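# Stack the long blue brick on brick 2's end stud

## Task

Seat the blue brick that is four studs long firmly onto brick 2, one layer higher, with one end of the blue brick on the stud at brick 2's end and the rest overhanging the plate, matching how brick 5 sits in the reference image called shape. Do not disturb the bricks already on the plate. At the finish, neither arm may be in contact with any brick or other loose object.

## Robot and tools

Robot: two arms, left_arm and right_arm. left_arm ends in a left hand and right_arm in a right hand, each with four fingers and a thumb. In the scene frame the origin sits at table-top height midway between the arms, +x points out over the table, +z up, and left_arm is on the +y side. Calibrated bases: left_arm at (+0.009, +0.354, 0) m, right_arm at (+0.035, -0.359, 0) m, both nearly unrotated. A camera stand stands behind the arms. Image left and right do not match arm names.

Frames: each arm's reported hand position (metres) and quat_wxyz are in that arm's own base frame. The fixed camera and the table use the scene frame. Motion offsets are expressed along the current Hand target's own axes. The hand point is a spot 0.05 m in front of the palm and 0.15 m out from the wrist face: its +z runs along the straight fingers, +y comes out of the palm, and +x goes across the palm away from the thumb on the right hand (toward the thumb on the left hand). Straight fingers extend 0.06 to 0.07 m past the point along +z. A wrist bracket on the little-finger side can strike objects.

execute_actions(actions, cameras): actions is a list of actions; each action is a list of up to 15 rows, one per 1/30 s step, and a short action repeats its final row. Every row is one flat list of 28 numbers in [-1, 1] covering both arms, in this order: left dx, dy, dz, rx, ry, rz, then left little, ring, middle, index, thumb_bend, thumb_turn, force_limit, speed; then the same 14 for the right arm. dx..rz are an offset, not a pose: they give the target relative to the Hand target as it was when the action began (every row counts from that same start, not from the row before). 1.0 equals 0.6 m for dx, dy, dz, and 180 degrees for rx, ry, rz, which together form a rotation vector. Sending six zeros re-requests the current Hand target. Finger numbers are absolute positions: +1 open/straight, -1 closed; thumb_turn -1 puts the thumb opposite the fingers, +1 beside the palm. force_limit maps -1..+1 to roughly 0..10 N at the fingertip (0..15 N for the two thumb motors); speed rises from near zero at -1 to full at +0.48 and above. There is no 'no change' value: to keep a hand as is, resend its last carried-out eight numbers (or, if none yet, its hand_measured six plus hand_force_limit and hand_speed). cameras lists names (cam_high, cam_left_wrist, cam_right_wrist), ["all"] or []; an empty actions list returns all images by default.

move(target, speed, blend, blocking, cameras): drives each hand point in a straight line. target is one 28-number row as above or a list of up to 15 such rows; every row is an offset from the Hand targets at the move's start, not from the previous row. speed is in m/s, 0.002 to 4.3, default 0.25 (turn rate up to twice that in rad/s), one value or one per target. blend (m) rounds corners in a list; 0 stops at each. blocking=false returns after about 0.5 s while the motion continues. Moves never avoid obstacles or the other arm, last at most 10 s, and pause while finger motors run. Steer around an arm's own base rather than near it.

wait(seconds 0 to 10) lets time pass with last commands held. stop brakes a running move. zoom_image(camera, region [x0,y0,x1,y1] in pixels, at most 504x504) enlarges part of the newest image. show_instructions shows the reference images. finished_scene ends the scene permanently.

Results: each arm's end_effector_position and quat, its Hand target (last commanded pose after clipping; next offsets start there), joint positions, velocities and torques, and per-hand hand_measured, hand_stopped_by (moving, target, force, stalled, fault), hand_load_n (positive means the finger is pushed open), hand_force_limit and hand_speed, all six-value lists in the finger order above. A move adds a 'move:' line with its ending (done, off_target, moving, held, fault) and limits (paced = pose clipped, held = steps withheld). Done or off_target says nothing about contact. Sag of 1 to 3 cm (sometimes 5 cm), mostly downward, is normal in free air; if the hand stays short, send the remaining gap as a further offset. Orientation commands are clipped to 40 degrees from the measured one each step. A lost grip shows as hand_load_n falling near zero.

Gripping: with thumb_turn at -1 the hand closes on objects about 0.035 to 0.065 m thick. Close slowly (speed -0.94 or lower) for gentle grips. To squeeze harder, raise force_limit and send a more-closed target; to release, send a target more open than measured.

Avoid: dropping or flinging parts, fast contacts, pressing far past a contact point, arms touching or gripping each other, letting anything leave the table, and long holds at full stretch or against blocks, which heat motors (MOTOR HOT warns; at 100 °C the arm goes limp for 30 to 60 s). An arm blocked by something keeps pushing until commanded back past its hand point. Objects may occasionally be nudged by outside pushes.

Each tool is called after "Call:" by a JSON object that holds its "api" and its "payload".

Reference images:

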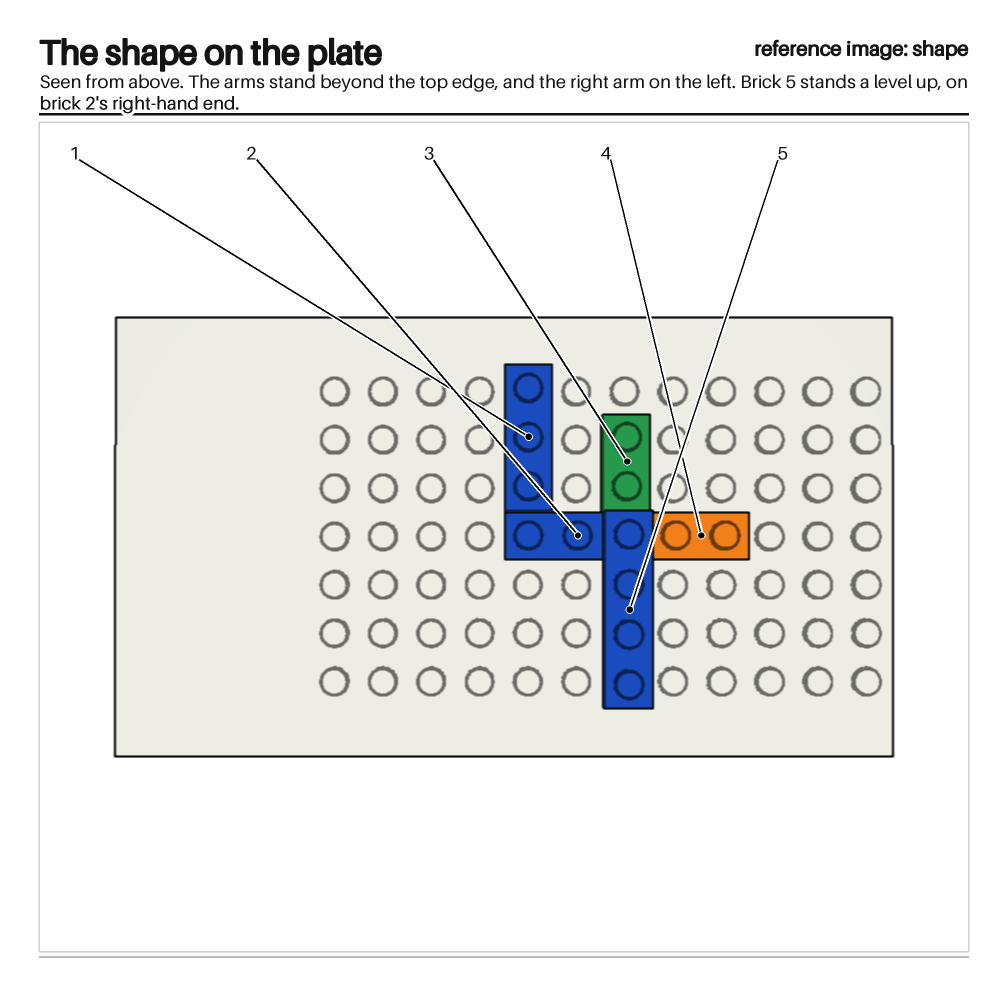

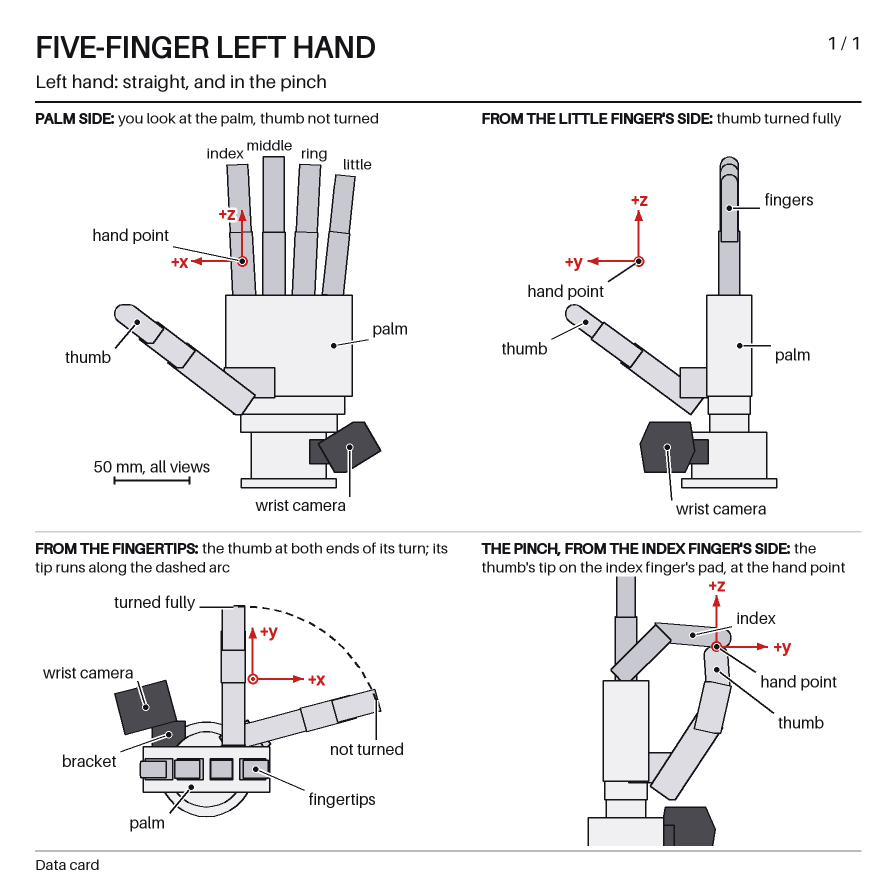

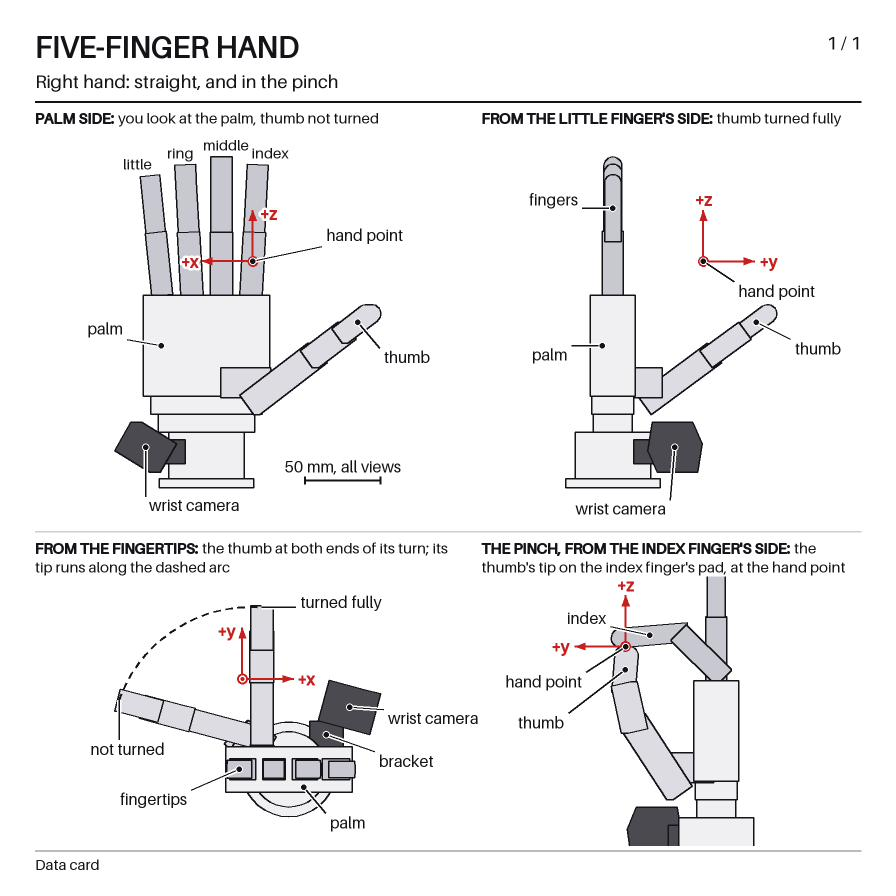

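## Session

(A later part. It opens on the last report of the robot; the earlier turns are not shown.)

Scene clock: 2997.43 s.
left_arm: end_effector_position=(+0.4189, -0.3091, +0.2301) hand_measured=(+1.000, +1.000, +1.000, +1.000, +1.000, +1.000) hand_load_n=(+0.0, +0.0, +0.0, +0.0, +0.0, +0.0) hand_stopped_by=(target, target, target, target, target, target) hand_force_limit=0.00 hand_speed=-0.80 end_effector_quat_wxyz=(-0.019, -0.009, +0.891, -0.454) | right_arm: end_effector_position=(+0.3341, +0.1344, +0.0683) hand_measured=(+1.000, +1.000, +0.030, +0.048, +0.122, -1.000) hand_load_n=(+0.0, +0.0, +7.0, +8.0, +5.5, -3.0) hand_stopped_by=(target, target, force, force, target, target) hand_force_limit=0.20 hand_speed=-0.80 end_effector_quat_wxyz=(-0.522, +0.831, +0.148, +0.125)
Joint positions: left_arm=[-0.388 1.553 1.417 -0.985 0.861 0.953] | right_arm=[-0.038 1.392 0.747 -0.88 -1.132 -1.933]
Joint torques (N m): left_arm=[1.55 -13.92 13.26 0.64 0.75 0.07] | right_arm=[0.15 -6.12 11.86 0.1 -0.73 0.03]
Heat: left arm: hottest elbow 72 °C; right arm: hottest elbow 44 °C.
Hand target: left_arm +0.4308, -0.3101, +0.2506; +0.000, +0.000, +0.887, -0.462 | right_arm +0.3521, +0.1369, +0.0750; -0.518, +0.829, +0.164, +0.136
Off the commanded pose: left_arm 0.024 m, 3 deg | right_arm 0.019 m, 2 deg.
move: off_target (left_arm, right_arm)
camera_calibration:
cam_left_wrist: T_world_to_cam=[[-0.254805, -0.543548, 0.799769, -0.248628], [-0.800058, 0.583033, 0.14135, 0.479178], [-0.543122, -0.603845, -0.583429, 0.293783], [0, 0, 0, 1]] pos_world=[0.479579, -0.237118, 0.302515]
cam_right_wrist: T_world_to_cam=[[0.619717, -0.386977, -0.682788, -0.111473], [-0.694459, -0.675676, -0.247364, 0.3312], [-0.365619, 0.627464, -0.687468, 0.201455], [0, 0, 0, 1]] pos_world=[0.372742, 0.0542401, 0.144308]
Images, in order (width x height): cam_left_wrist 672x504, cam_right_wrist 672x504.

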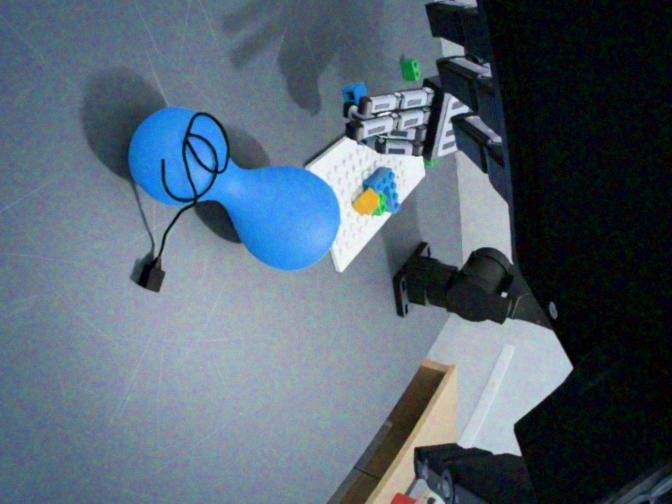

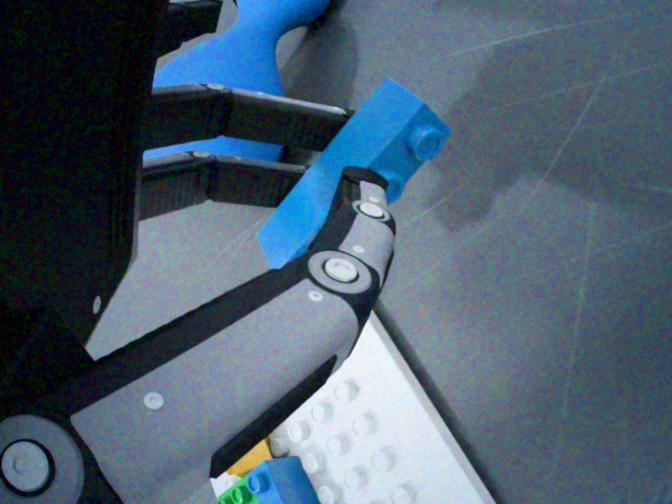

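Call:
{"api": "move", "payload": {"target": [0,0,0,0,0,0,1,1,1,1,1,1,0,-0.8,-0.0185,0.0381,0.0197,0,0,0,1,1,-0.31,-0.31,0.12,-1,0.2,-0.8], "speed": 0.08, "cameras": ["cam_right_wrist","cam_left_wrist"]}}

Call:
{"api": "zoom_image", "payload": {"camera": "cam_right_wrist", "region": [240, 0, 492, 252]}}

Call:
{"api": "zoom_image", "payload": {"camera": "cam_left_wrist", "region": [280, 60, 460, 240]}}

Scene clock: 3017.40 s.
left_arm: end_effector_position=(+0.4189, -0.3091, +0.2301) hand_measured=(+1.000, +1.000, +1.000, +1.000, +1.000, +1.000) hand_load_n=(+0.0, +0.0, +0.0, +0.0, +0.0, +0.0) hand_stopped_by=(target, target, target, target, target, target) hand_force_limit=0.00 hand_speed=-0.80 end_effector_quat_wxyz=(-0.019, -0.009, +0.891, -0.454) | right_arm: end_effector_position=(+0.3478, +0.1338, +0.0502) hand_measured=(+1.000, +1.000, +0.030, +0.048, +0.122, -1.000) hand_load_n=(+0.0, +0.0, +7.0, +8.0, +5.5, -3.0) hand_stopped_by=(target, target, force, force, target, target) hand_force_limit=0.20 hand_speed=-0.80 end_effector_quat_wxyz=(-0.519, +0.829, +0.156, +0.136)
Joint positions: left_arm=[-0.388 1.553 1.417 -0.985 0.861 0.953] | right_arm=[-0.038 1.45 0.747 -0.799 -1.132 -1.937]
Joint torques (N m): left_arm=[1.79 -13.74 13.22 0.61 0.74 0.07] | right_arm=[0.09 -6.89 8.54 0.38 -0.75 0.05]
Heat: left arm: hottest elbow 72 °C; right arm: hottest elbow 45 °C.
Hand target: left_arm +0.4308, -0.3101, +0.2506; +0.000, +0.000, +0.887, -0.462 | right_arm +0.3521, +0.1367, +0.0470; -0.518, +0.829, +0.164, +0.136
Off the commanded pose: left_arm 0.024 m, 3 deg | right_arm 0.006 m, 1 deg.
move: off_target (left_arm)
camera_calibration:
cam_left_wrist: T_world_to_cam=[[-0.254805, -0.543548, 0.799769, -0.248628], [-0.800058, 0.583033, 0.14135, 0.479178], [-0.543122, -0.603845, -0.583429, 0.293783], [0, 0, 0, 1]] pos_world=[0.479579, -0.237118, 0.302515]
cam_right_wrist: T_world_to_cam=[[0.638099, -0.386928, -0.66567, -0.139873], [-0.686595, -0.677213, -0.264519, 0.334093], [-0.34845, 0.625835, -0.697792, 0.189178], [0, 0, 0, 1]] pos_world=[0.384558, 0.0537369, 0.127272]
Images, in order (width x height): cam_left_wrist 672x504, cam_right_wrist 672x504.

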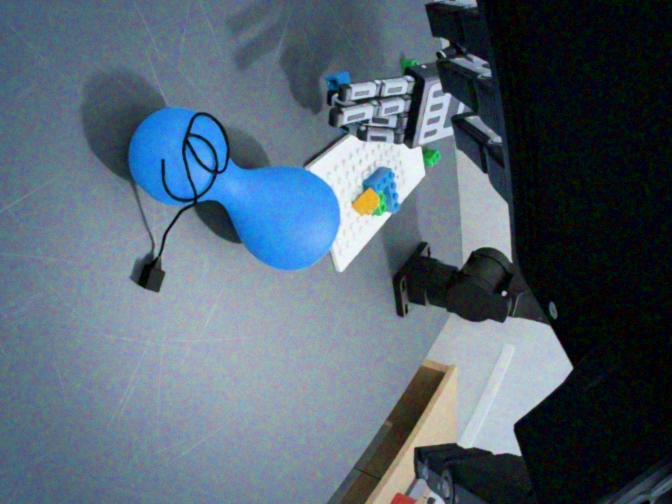

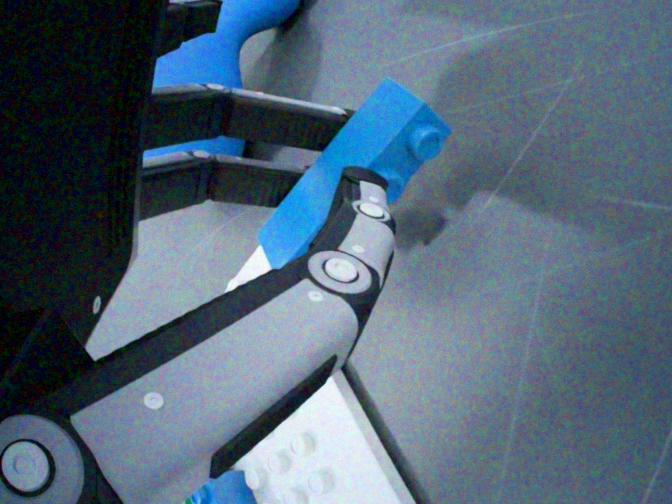

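Scaled by 2.000 from the camera's 672x504 image, which has a finer 960x720 frame.

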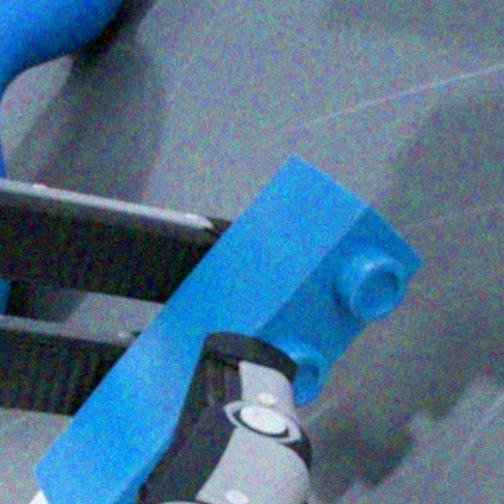

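Scaled by 2.800 from the camera's 672x504 image, which has a finer 960x720 frame.

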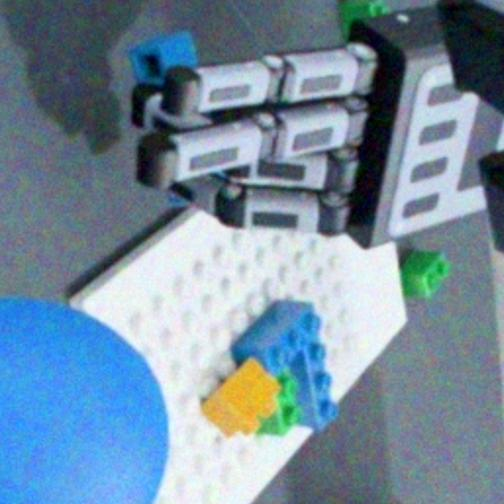

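Call:
{"api": "move", "payload": {"target": [0,0,0,0,0,0,1,1,1,1,1,1,0,-0.8,-0.0145,0.0299,0.0155,0,0,0,1,1,-0.31,-0.31,0.12,-1,0.2,-0.8], "speed": 0.06, "cameras": ["cam_right_wrist","cam_left_wrist"]}}

Call:
{"api": "zoom_image", "payload": {"camera": "cam_right_wrist", "region": [240, 0, 492, 252]}}

Call:
{"api": "zoom_image", "payload": {"camera": "cam_left_wrist", "region": [280, 60, 460, 240]}}

Scene clock: 3025.03 s.
left_arm: end_effector_position=(+0.4189, -0.3091, +0.2301) hand_measured=(+1.000, +1.000, +1.000, +1.000, +1.000, +1.000) hand_load_n=(+0.0, +0.0, +0.0, +0.0, +0.0, +0.0) hand_stopped_by=(target, target, target, target, target, target) hand_force_limit=0.00 hand_speed=-0.80 end_effector_quat_wxyz=(-0.019, -0.009, +0.891, -0.454) | right_arm: end_effector_position=(+0.3547, +0.1336, +0.0325) hand_measured=(+1.000, +1.000, +0.030, +0.048, +0.122, -1.000) hand_load_n=(+0.0, +0.0, +7.0, +8.0, +5.5, -3.0) hand_stopped_by=(target, target, force, force, target, target) hand_force_limit=0.20 hand_speed=-0.80 end_effector_quat_wxyz=(-0.518, +0.828, +0.160, +0.141)
Joint positions: left_arm=[-0.388 1.553 1.417 -0.985 0.861 0.953] | right_arm=[-0.038 1.499 0.738 -0.729 -1.132 -1.938]
Joint torques (N m): left_arm=[1.67 -13.86 13.26 0.62 0.75 0.06] | right_arm=[-0.21 -7.24 6.9 0.44 -0.74 0.06]
Heat: left arm: hottest elbow 72 °C; right arm: hottest elbow 44 °C.
Hand target: left_arm +0.4308, -0.3101, +0.2506; +0.000, +0.000, +0.887, -0.462 | right_arm +0.3520, +0.1366, +0.0250; -0.518, +0.829, +0.164, +0.136
Off the commanded pose: left_arm 0.024 m, 3 deg | right_arm 0.009 m, 1 deg.
move: off_target (left_arm)
camera_calibration:
cam_left_wrist: T_world_to_cam=[[-0.254805, -0.543548, 0.799769, -0.248628], [-0.800058, 0.583033, 0.14135, 0.479178], [-0.543122, -0.603845, -0.583429, 0.293783], [0, 0, 0, 1]] pos_world=[0.479579, -0.237118, 0.302515]
cam_right_wrist: T_world_to_cam=[[0.647877, -0.386825, -0.656218, -0.159813], [-0.682225, -0.677873, -0.273964, 0.332881], [-0.338857, 0.625184, -0.70308, 0.176263], [0, 0, 0, 1]] pos_world=[0.390367, 0.0536355, 0.110252]
Images, in order (width x height): cam_left_wrist 672x504, cam_right_wrist 672x504.

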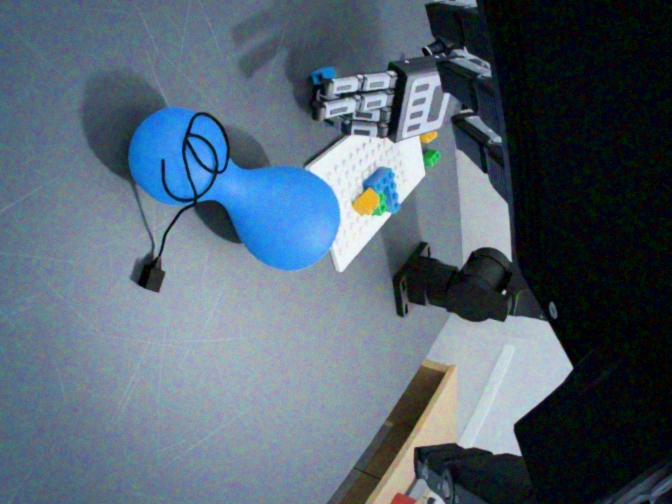

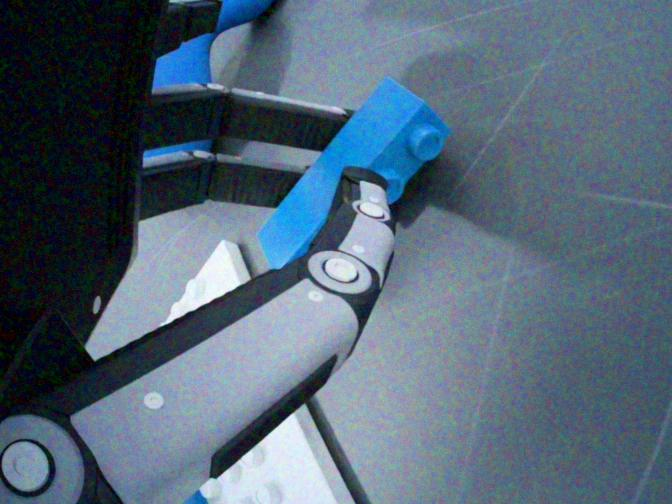

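Scaled by 2.000 from the camera's 672x504 image, which has a finer 960x720 frame.

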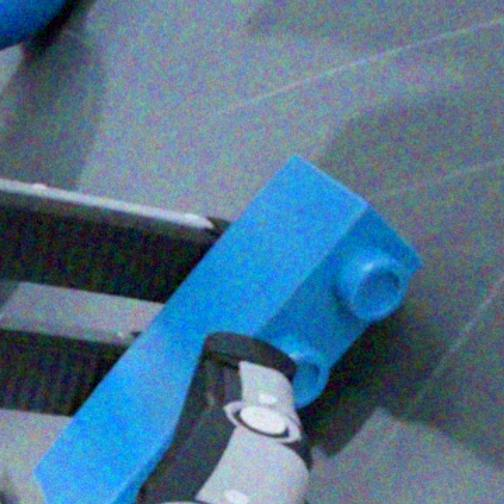

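Scaled by 2.800 from the camera's 672x504 image, which has a finer 960x720 frame.

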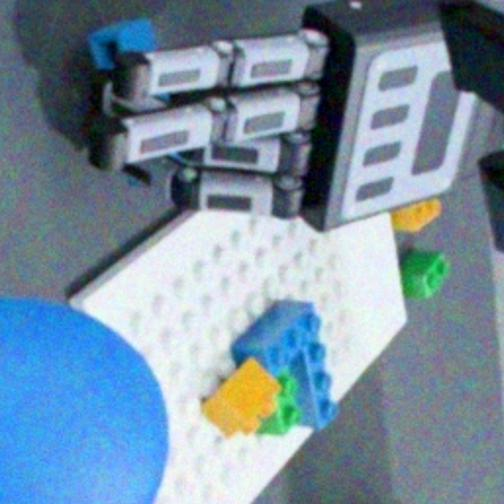

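Call:
{"api": "move", "payload": {"target": [0,0,0,0,0,0,1,1,1,1,1,1,0,-0.8,-0.0046,0.0095,0.0049,0,0,0,1,1,-0.31,-0.31,0.12,-1,0.2,-0.8], "speed": 0.05, "cameras": ["cam_right_wrist"]}}

Call:
{"api": "zoom_image", "payload": {"camera": "cam_right_wrist", "region": [280, 40, 532, 292]}}

Scene clock: 3032.37 s.
left_arm: end_effector_position=(+0.4189, -0.3091, +0.2301) hand_measured=(+1.000, +1.000, +1.000, +1.000, +1.000, +1.000) hand_load_n=(+0.0, +0.0, +0.0, +0.0, +0.0, -0.5) hand_stopped_by=(target, target, target, target, target, target) hand_force_limit=0.00 hand_speed=-0.80 end_effector_quat_wxyz=(-0.019, -0.009, +0.891, -0.454) | right_arm: end_effector_position=(+0.3553, +0.1336, +0.0269) hand_measured=(+1.000, +1.000, +0.030, +0.048, +0.122, -1.000) hand_load_n=(+0.0, -0.5, +7.0, +8.0, +5.5, -3.0) hand_stopped_by=(target, target, force, force, target, target) hand_force_limit=0.20 hand_speed=-0.80 end_effector_quat_wxyz=(-0.518, +0.828, +0.160, +0.142)
Joint positions: left_arm=[-0.388 1.553 1.417 -0.985 0.861 0.953] | right_arm=[-0.038 1.512 0.733 -0.709 -1.132 -1.938]
Joint torques (N m): left_arm=[1.61 -13.8 13.24 0.58 0.74 0.07] | right_arm=[-0.09 -6.89 6.61 0.57 -0.75 0.06]
Heat: left arm: hottest elbow 72 °C; right arm: hottest elbow 42 °C.
Hand target: left_arm +0.4308, -0.3101, +0.2506; +0.000, +0.000, +0.887, -0.462 | right_arm +0.3520, +0.1366, +0.0179; -0.518, +0.829, +0.164, +0.136
Off the commanded pose: left_arm 0.024 m, 3 deg | right_arm 0.010 m, 1 deg.
move: off_target (left_arm)
camera_calibration:
cam_right_wrist: T_world_to_cam=[[0.648833, -0.386936, -0.655208, -0.164325], [-0.681868, -0.677841, -0.274932, 0.33158], [-0.337746, 0.62515, -0.703645, 0.172183], [0, 0, 0, 1]] pos_world=[0.390868, 0.0535356, 0.10465]
Images, in order (width x height): cam_right_wrist 672x504.

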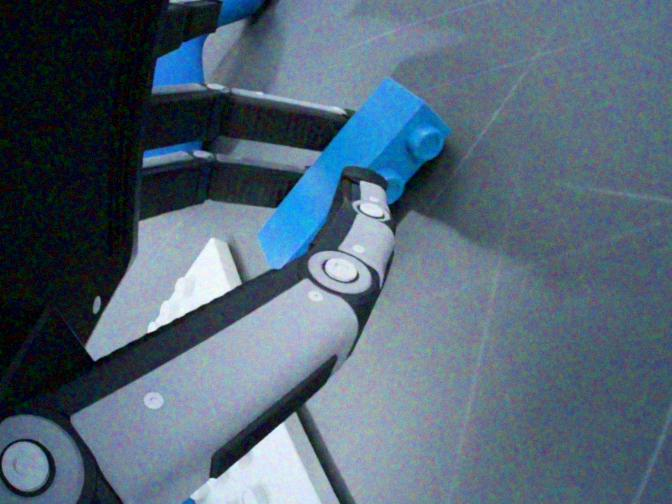

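Scaled by 2.000 from the camera's 672x504 image, which has a finer 960x720 frame.

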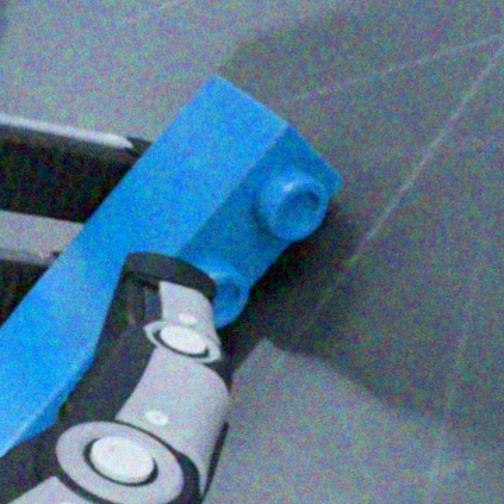

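Call:
{"api": "move", "payload": {"target": [0,0,0,0,0,0,1,1,1,1,1,1,0,-0.8,-0.0028,0.0058,0.003,0,0,0,1,1,-0.31,-0.31,0.12,-1,0.2,-0.8], "speed": 0.05, "cameras": ["cam_right_wrist","cam_left_wrist"]}}

Call:
{"api": "zoom_image", "payload": {"camera": "cam_right_wrist", "region": [280, 40, 532, 292]}}

Call:
{"api": "zoom_image", "payload": {"camera": "cam_left_wrist", "region": [280, 40, 420, 180]}}

Scene clock: 3038.20 s.
left_arm: end_effector_position=(+0.4189, -0.3091, +0.2301) hand_measured=(+1.000, +1.000, +1.000, +1.000, +1.000, +1.000) hand_load_n=(+0.0, +0.0, +0.0, +0.0, +0.0, +0.0) hand_stopped_by=(target, target, target, target, target, target) hand_force_limit=0.00 hand_speed=-0.80 end_effector_quat_wxyz=(-0.019, -0.009, +0.891, -0.454) | right_arm: end_effector_position=(+0.3567, +0.1338, +0.0267) hand_measured=(+1.000, +1.000, +0.030, +0.048, +0.122, -1.000) hand_load_n=(+0.0, +0.0, +7.0, +8.0, +5.5, -3.0) hand_stopped_by=(target, target, force, force, target, target) hand_force_limit=0.20 hand_speed=-0.80 end_effector_quat_wxyz=(-0.518, +0.827, +0.162, +0.144)
Joint positions: left_arm=[-0.388 1.553 1.417 -0.985 0.861 0.953] | right_arm=[-0.038 1.514 0.733 -0.702 -1.134 -1.938]
Joint torques (N m): left_arm=[1.67 -13.8 13.24 0.61 0.74 0.08] | right_arm=[-0.09 -6.71 6.32 0.69 -0.65 0.05]
Heat: left arm: hottest elbow 72 °C; right arm: hottest elbow 42 °C.
Hand target: left_arm +0.4308, -0.3101, +0.2506; +0.000, +0.000, +0.887, -0.462 | right_arm +0.3520, +0.1366, +0.0138; -0.518, +0.829, +0.164, +0.136
Off the commanded pose: left_arm 0.024 m, 3 deg | right_arm 0.014 m, 1 deg.
move: off_target (left_arm, right_arm)
camera_calibration:
cam_left_wrist: T_world_to_cam=[[-0.254805, -0.543548, 0.799769, -0.248628], [-0.800058, 0.583033, 0.14135, 0.479178], [-0.543122, -0.603845, -0.583429, 0.293783], [0, 0, 0, 1]] pos_world=[0.479579, -0.237118, 0.302515]
cam_right_wrist: T_world_to_cam=[[0.652444, -0.385435, -0.6525, -0.166685], [-0.680226, -0.677408, -0.28002, 0.332167], [-0.334079, 0.626545, -0.704154, 0.170826], [0, 0, 0, 1]] pos_world=[0.391771, 0.0537364, 0.104539]
Images, in order (width x height): cam_left_wrist 672x504, cam_right_wrist 672x504.

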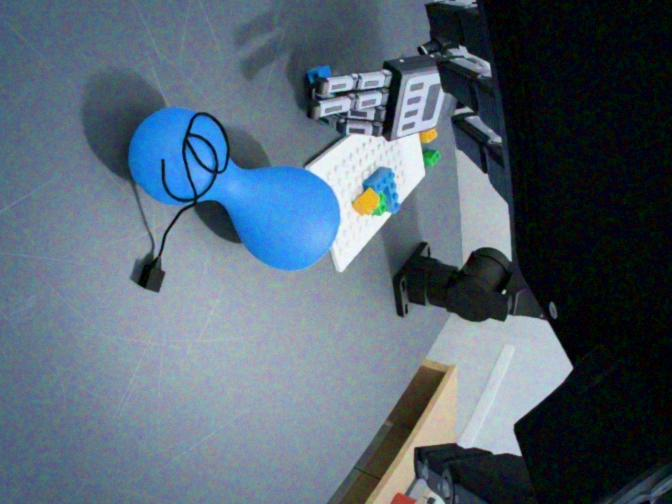

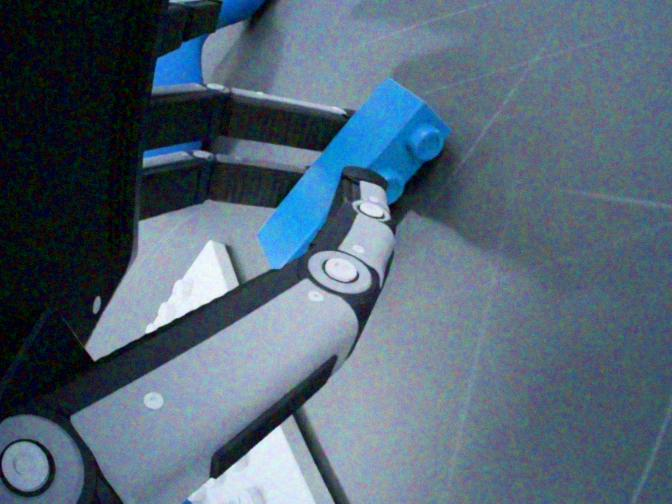

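Scaled by 2.000 from the camera's 672x504 image, which has a finer 960x720 frame.

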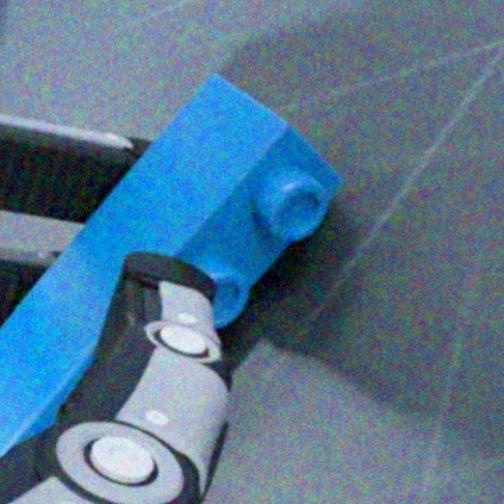

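Scaled by 3.600 from the camera's 672x504 image, which has a finer 960x720 frame.

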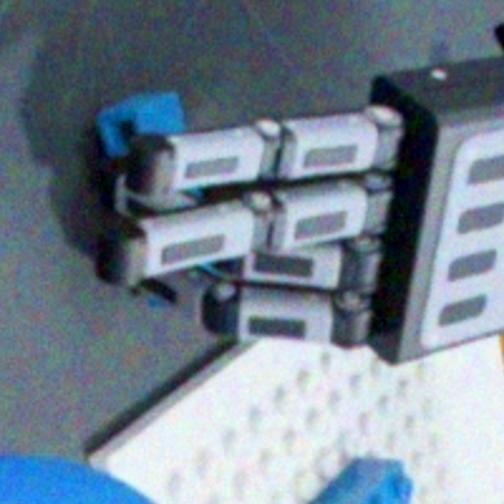

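Call:
{"api": "move", "payload": {"target": [[0,0,0,0,0,0,1,1,1,1,1,1,0,-0.8,0.0035,-0.0068,-0.0035,0,0,0,1,1,-0.31,-0.31,0.12,-1,0.2,-0.8],[0,0,0,0,0,0,1,1,1,1,1,1,0,-0.8,0.0035,-0.0068,-0.0035,0,0,0,1,1,0.35,0.35,0.12,-1,0.2,-0.8]], "speed": 0.05, "cameras": ["cam_right_wrist","cam_left_wrist"]}}

Call:
{"api": "zoom_image", "payload": {"camera": "cam_right_wrist", "region": [280, 40, 532, 292]}}

Scene clock: 3046.83 s.
left_arm: end_effector_position=(+0.4189, -0.3091, +0.2301) hand_measured=(+1.000, +1.000, +1.000, +1.000, +1.000, +1.000) hand_load_n=(+0.0, +0.0, -0.5, -0.5, +0.0, +0.0) hand_stopped_by=(target, target, target, target, target, target) hand_force_limit=0.00 hand_speed=-0.80 end_effector_quat_wxyz=(-0.019, -0.009, +0.891, -0.454) | right_arm: end_effector_position=(+0.3568, +0.1336, +0.0265) hand_measured=(+1.000, +1.000, +0.350, +0.350, +0.120, -1.000) hand_load_n=(+0.0, +0.0, +0.0, +0.0, +0.0, +0.0) hand_stopped_by=(target, target, target, target, target, target) hand_force_limit=0.20 hand_speed=-0.80 end_effector_quat_wxyz=(-0.517, +0.828, +0.162, +0.144)
Joint positions: left_arm=[-0.388 1.553 1.417 -0.985 0.861 0.953] | right_arm=[-0.038 1.514 0.733 -0.701 -1.132 -1.938]
Joint torques (N m): left_arm=[1.44 -14.15 13.22 0.62 0.74 0.06] | right_arm=[0.03 -7.18 6.72 0.21 -0.74 0.07]
Heat: left arm: hottest elbow 72 °C; right arm: hottest elbow 41 °C.
Hand target: left_arm +0.4308, -0.3101, +0.2506; +0.000, +0.000, +0.887, -0.462 | right_arm +0.3521, +0.1366, +0.0188; -0.518, +0.829, +0.164, +0.136
Off the commanded pose: left_arm 0.024 m, 3 deg | right_arm 0.009 m, 1 deg.
move: off_target (left_arm)
camera_calibration:
cam_left_wrist: T_world_to_cam=[[-0.254805, -0.543548, 0.799769, -0.248628], [-0.800058, 0.583033, 0.14135, 0.479178], [-0.543122, -0.603845, -0.583429, 0.293783], [0, 0, 0, 1]] pos_world=[0.479579, -0.237118, 0.302515]
cam_right_wrist: T_world_to_cam=[[0.652582, -0.386781, -0.651565, -0.166971], [-0.680244, -0.677841, -0.278926, 0.331988], [-0.333775, 0.625245, -0.705452, 0.171002], [0, 0, 0, 1]] pos_world=[0.391871, 0.0535356, 0.104442]
Images, in order (width x height): cam_left_wrist 672x504, cam_right_wrist 672x504.

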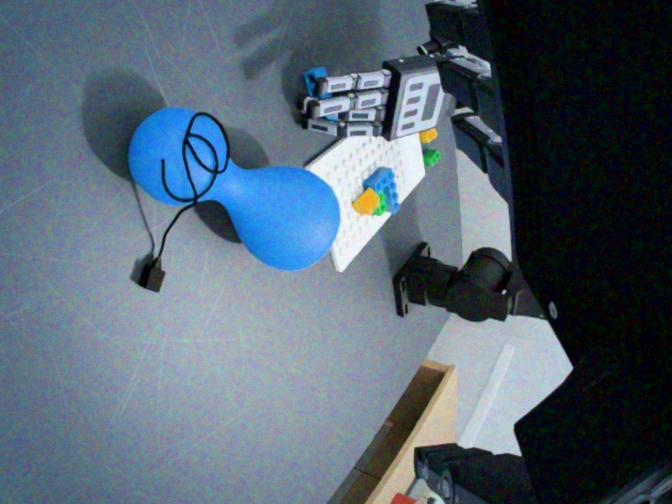

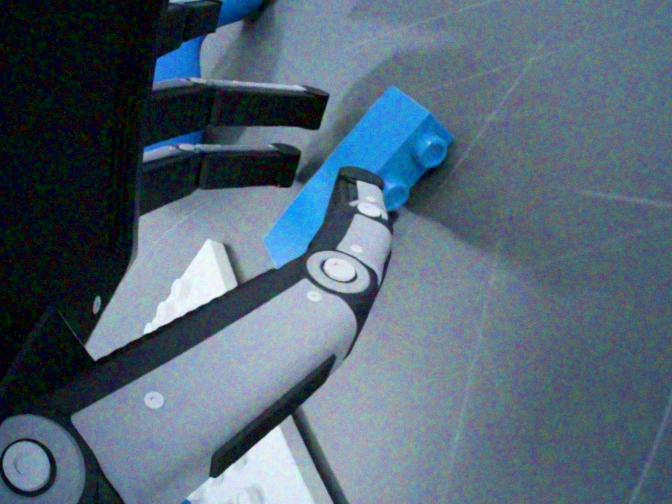

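Scaled by 2.000 from the camera's 672x504 image, which has a finer 960x720 frame.

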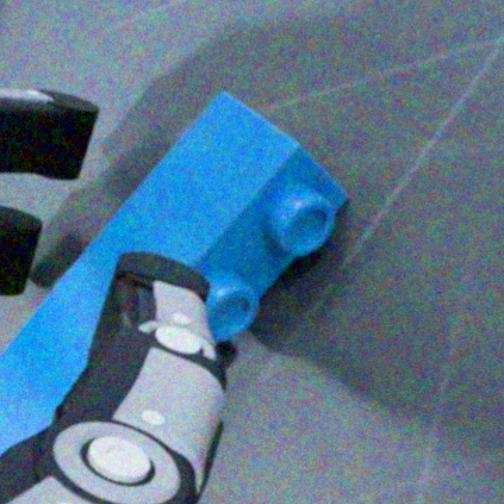

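Call:
{"api": "move", "payload": {"target": [0,0,0,0,0,0,1,1,1,1,1,1,0,-0.8,0.0462,-0.0952,-0.0493,0,0,0,1,1,0.35,0.35,0.12,-1,0.2,-0.8], "speed": 0.1, "cameras": ["cam_right_wrist","cam_left_wrist"]}}

Call:
{"api": "zoom_image", "payload": {"camera": "cam_right_wrist", "region": [380, 60, 600, 280]}}

Call:
{"api": "zoom_image", "payload": {"camera": "cam_left_wrist", "region": [280, 40, 420, 180]}}

Scene clock: 3057.63 s.
left_arm: end_effector_position=(+0.4189, -0.3091, +0.2301) hand_measured=(+1.000, +1.000, +1.000, +1.000, +1.000, +1.000) hand_load_n=(+0.0, +0.0, +0.0, +0.0, +0.0, +0.0) hand_stopped_by=(target, target, target, target, target, target) hand_force_limit=0.00 hand_speed=-0.80 end_effector_quat_wxyz=(-0.019, -0.009, +0.891, -0.454) | right_arm: end_effector_position=(+0.3381, +0.1347, +0.0759) hand_measured=(+1.000, +1.000, +0.350, +0.350, +0.120, -1.000) hand_load_n=(+0.0, +0.0, +0.0, +0.0, +0.0, +0.0) hand_stopped_by=(target, target, target, target, target, target) hand_force_limit=0.20 hand_speed=-0.80 end_effector_quat_wxyz=(-0.521, +0.830, +0.151, +0.126)
Joint positions: left_arm=[-0.388 1.553 1.417 -0.985 0.861 0.953] | right_arm=[-0.036 1.388 0.768 -0.907 -1.132 -1.938]
Joint torques (N m): left_arm=[1.73 -13.92 13.2 0.65 0.74 0.07] | right_arm=[-0.09 -7.77 11.82 -0.51 -0.75 0.11]
Heat: left arm: hottest elbow 72 °C; right arm: hottest elbow 40 °C.
Hand target: left_arm +0.4308, -0.3101, +0.2506; +0.000, +0.000, +0.887, -0.462 | right_arm +0.3522, +0.1369, +0.0888; -0.518, +0.829, +0.164, +0.136
Off the commanded pose: left_arm 0.024 m, 3 deg | right_arm 0.019 m, 2 deg.
move: off_target (left_arm, right_arm)
camera_calibration:
cam_left_wrist: T_world_to_cam=[[-0.254805, -0.543548, 0.799769, -0.248628], [-0.800058, 0.583033, 0.14135, 0.479178], [-0.543122, -0.603845, -0.583429, 0.293783], [0, 0, 0, 1]] pos_world=[0.479579, -0.237118, 0.302515]
cam_right_wrist: T_world_to_cam=[[0.623408, -0.385239, -0.680407, -0.110328], [-0.691026, -0.678621, -0.24891, 0.33528], [-0.365849, 0.625351, -0.689268, 0.208509], [0, 0, 0, 1]] pos_world=[0.37675, 0.0546339, 0.152105]
Images, in order (width x height): cam_left_wrist 672x504, cam_right_wrist 672x504.

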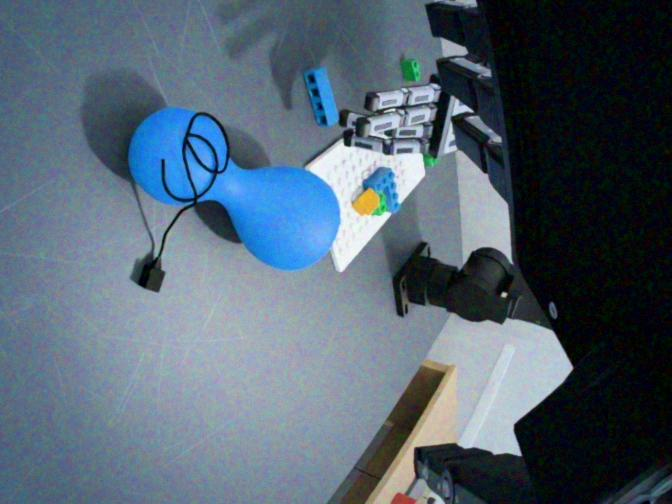

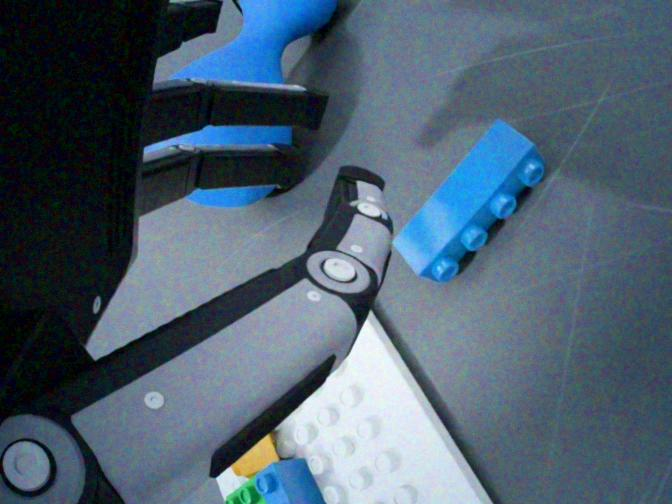

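Scaled by 2.291 from the camera's 672x504 image, which has a finer 960x720 frame.

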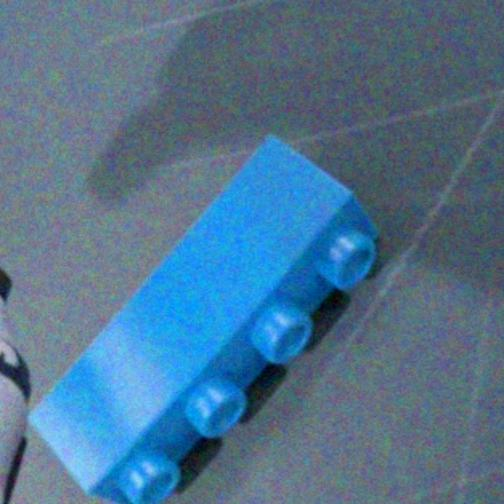

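Scaled by 3.600 from the camera's 672x504 image, which has a finer 960x720 frame.

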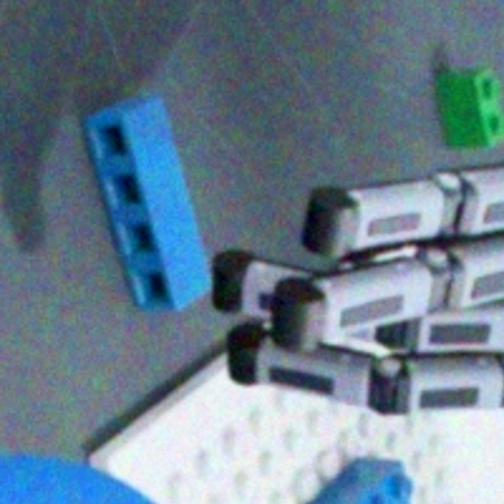

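Call:
{"api": "move", "payload": {"target": [0,0,0,0,0,0,1,1,1,1,1,1,0,-0.8,-0.0112,0.0425,0.0135,0.0225,-0.016,0.135,1,1,0.35,0.35,0.17,-1,-0.3,-0.6], "speed": 0.08, "cameras": ["cam_right_wrist"]}}

Call:
{"api": "zoom_image", "payload": {"camera": "cam_right_wrist", "region": [360, 40, 600, 280]}}

Scene clock: 3135.03 s.
left_arm: end_effector_position=(+0.4189, -0.3091, +0.2301) hand_measured=(+1.000, +1.000, +1.000, +1.000, +1.000, +1.000) hand_load_n=(+0.0, +0.0, +0.0, +0.0, +0.0, -0.5) hand_stopped_by=(target, target, target, target, target, target) hand_force_limit=0.00 hand_speed=-0.80 end_effector_quat_wxyz=(-0.019, -0.009, +0.891, -0.454) | right_arm: end_effector_position=(+0.3424, +0.1368, +0.0579) hand_measured=(+1.000, +1.000, +0.350, +0.350, +0.170, -1.000) hand_load_n=(+0.0, +0.0, +0.0, +0.0, +0.0, +0.0) hand_stopped_by=(target, target, target, target, target, target) hand_force_limit=-0.30 hand_speed=-0.60 end_effector_quat_wxyz=(-0.558, +0.830, +0.009, -0.006)
Joint positions: left_arm=[-0.388 1.553 1.417 -0.985 0.861 0.953] | right_arm=[-0.051 1.597 0.891 -1.042 -1.178 -1.762]
Joint torques (N m): left_arm=[1.44 -13.92 13.24 0.62 0.74 0.06] | right_arm=[-1.61 -8.29 10.67 -0.85 -1.01 0.19]
Heat: left arm: hottest elbow 72 °C; right arm: hottest elbow 46 °C.
Hand target: left_arm +0.4308, -0.3101, +0.2506; +0.000, +0.000, +0.887, -0.462 | right_arm +0.3571, +0.1329, +0.0620; -0.559, +0.829, +0.003, -0.002
Off the commanded pose: left_arm 0.024 m, 3 deg | right_arm 0.016 m, 1 deg.
move: off_target (left_arm, right_arm)
camera_calibration:
cam_right_wrist: T_world_to_cam=[[0.288355, -0.380461, -0.878693, 0.00109251], [-0.797199, -0.603716, -0.000211502, 0.346908], [-0.530401, 0.700554, -0.477388, 0.23019], [0, 0, 0, 1]] pos_world=[0.398333, 0.0485894, 0.110923]
Images, in order (width x height): cam_right_wrist 672x504.

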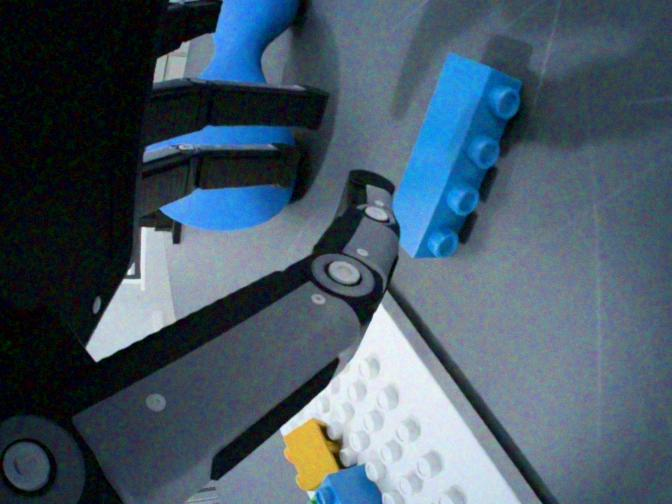

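Scaled by 2.100 from the camera's 672x504 image, which has a finer 960x720 frame.

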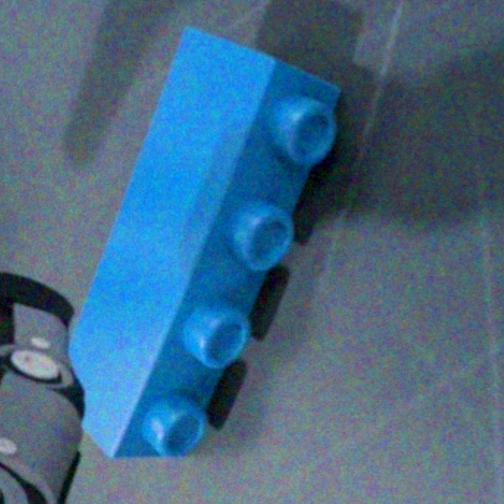

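Call:
{"api": "move", "payload": {"target": [[0,0,0,0,0,0,1,1,1,1,1,1,0,-0.8,0.025,-0.0283,-0.0187,0,0,0,1,1,0.35,0.35,0.17,-1,-0.3,-0.6],[0,0,0,0,0,0,1,1,1,1,1,1,0,-0.8,-0.0043,0.0435,0.0168,0,0,0,1,1,0.35,0.35,0.17,-1,-0.3,-0.6]], "speed": 0.08, "cameras": ["cam_right_wrist"]}}

Call:
{"api": "zoom_image", "payload": {"camera": "cam_right_wrist", "region": [320, 0, 560, 240]}}

Scene clock: 3147.93 s.
left_arm: end_effector_position=(+0.4189, -0.3091, +0.2301) hand_measured=(+1.000, +1.000, +1.000, +1.000, +1.000, +1.000) hand_load_n=(+0.0, +0.0, +0.0, +0.0, +0.0, -0.5) hand_stopped_by=(target, target, target, target, target, target) hand_force_limit=0.00 hand_speed=-0.80 end_effector_quat_wxyz=(-0.019, -0.009, +0.891, -0.454) | right_arm: end_effector_position=(+0.3563, +0.1335, +0.0410) hand_measured=(+1.000, +1.000, +0.350, +0.350, +0.170, -1.000) hand_load_n=(+0.0, +0.0, +0.0, +0.0, +0.0, +0.0) hand_stopped_by=(target, target, target, target, target, target) hand_force_limit=-0.30 hand_speed=-0.60 end_effector_quat_wxyz=(-0.558, +0.830, +0.011, +0.003)
Joint positions: left_arm=[-0.388 1.553 1.417 -0.985 0.861 0.953] | right_arm=[-0.059 1.65 0.904 -0.988 -1.178 -1.764]
Joint torques (N m): left_arm=[1.55 -13.86 13.22 0.65 0.75 0.06] | right_arm=[-1.2 -9.05 6.63 0.01 -1.01 0.15]
Heat: left arm: hottest elbow 72 °C; right arm: hottest elbow 46 °C.
Hand target: left_arm +0.4308, -0.3101, +0.2506; +0.000, +0.000, +0.887, -0.462 | right_arm +0.3545, +0.1325, +0.0340; -0.559, +0.829, +0.003, -0.002
Off the commanded pose: left_arm 0.024 m, 3 deg | right_arm 0.007 m, 1 deg.
move: off_target (left_arm)
camera_calibration:
cam_right_wrist: T_world_to_cam=[[0.300089, -0.383117, -0.873595, -0.0229861], [-0.801096, -0.5984, -0.0127553, 0.357229], [-0.517873, 0.703661, -0.486486, 0.227182], [0, 0, 0, 1]] pos_world=[0.410724, 0.0451005, 0.0949969]
Images, in order (width x height): cam_right_wrist 672x504.

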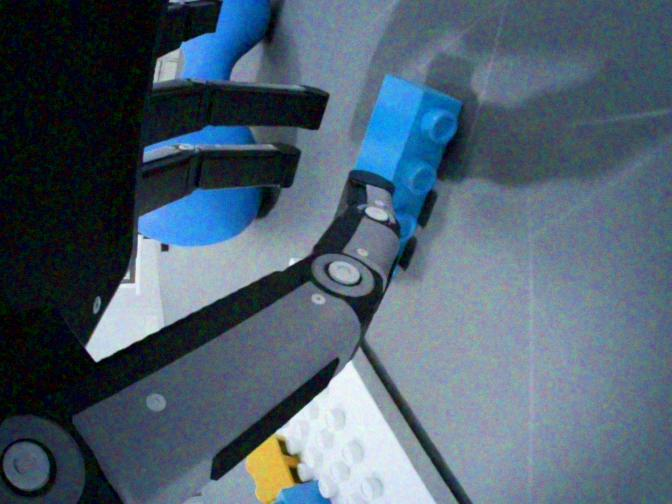

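Scaled by 2.100 from the camera's 672x504 image, which has a finer 960x720 frame.

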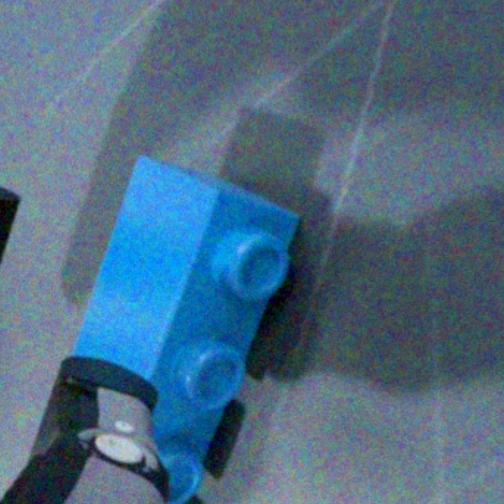

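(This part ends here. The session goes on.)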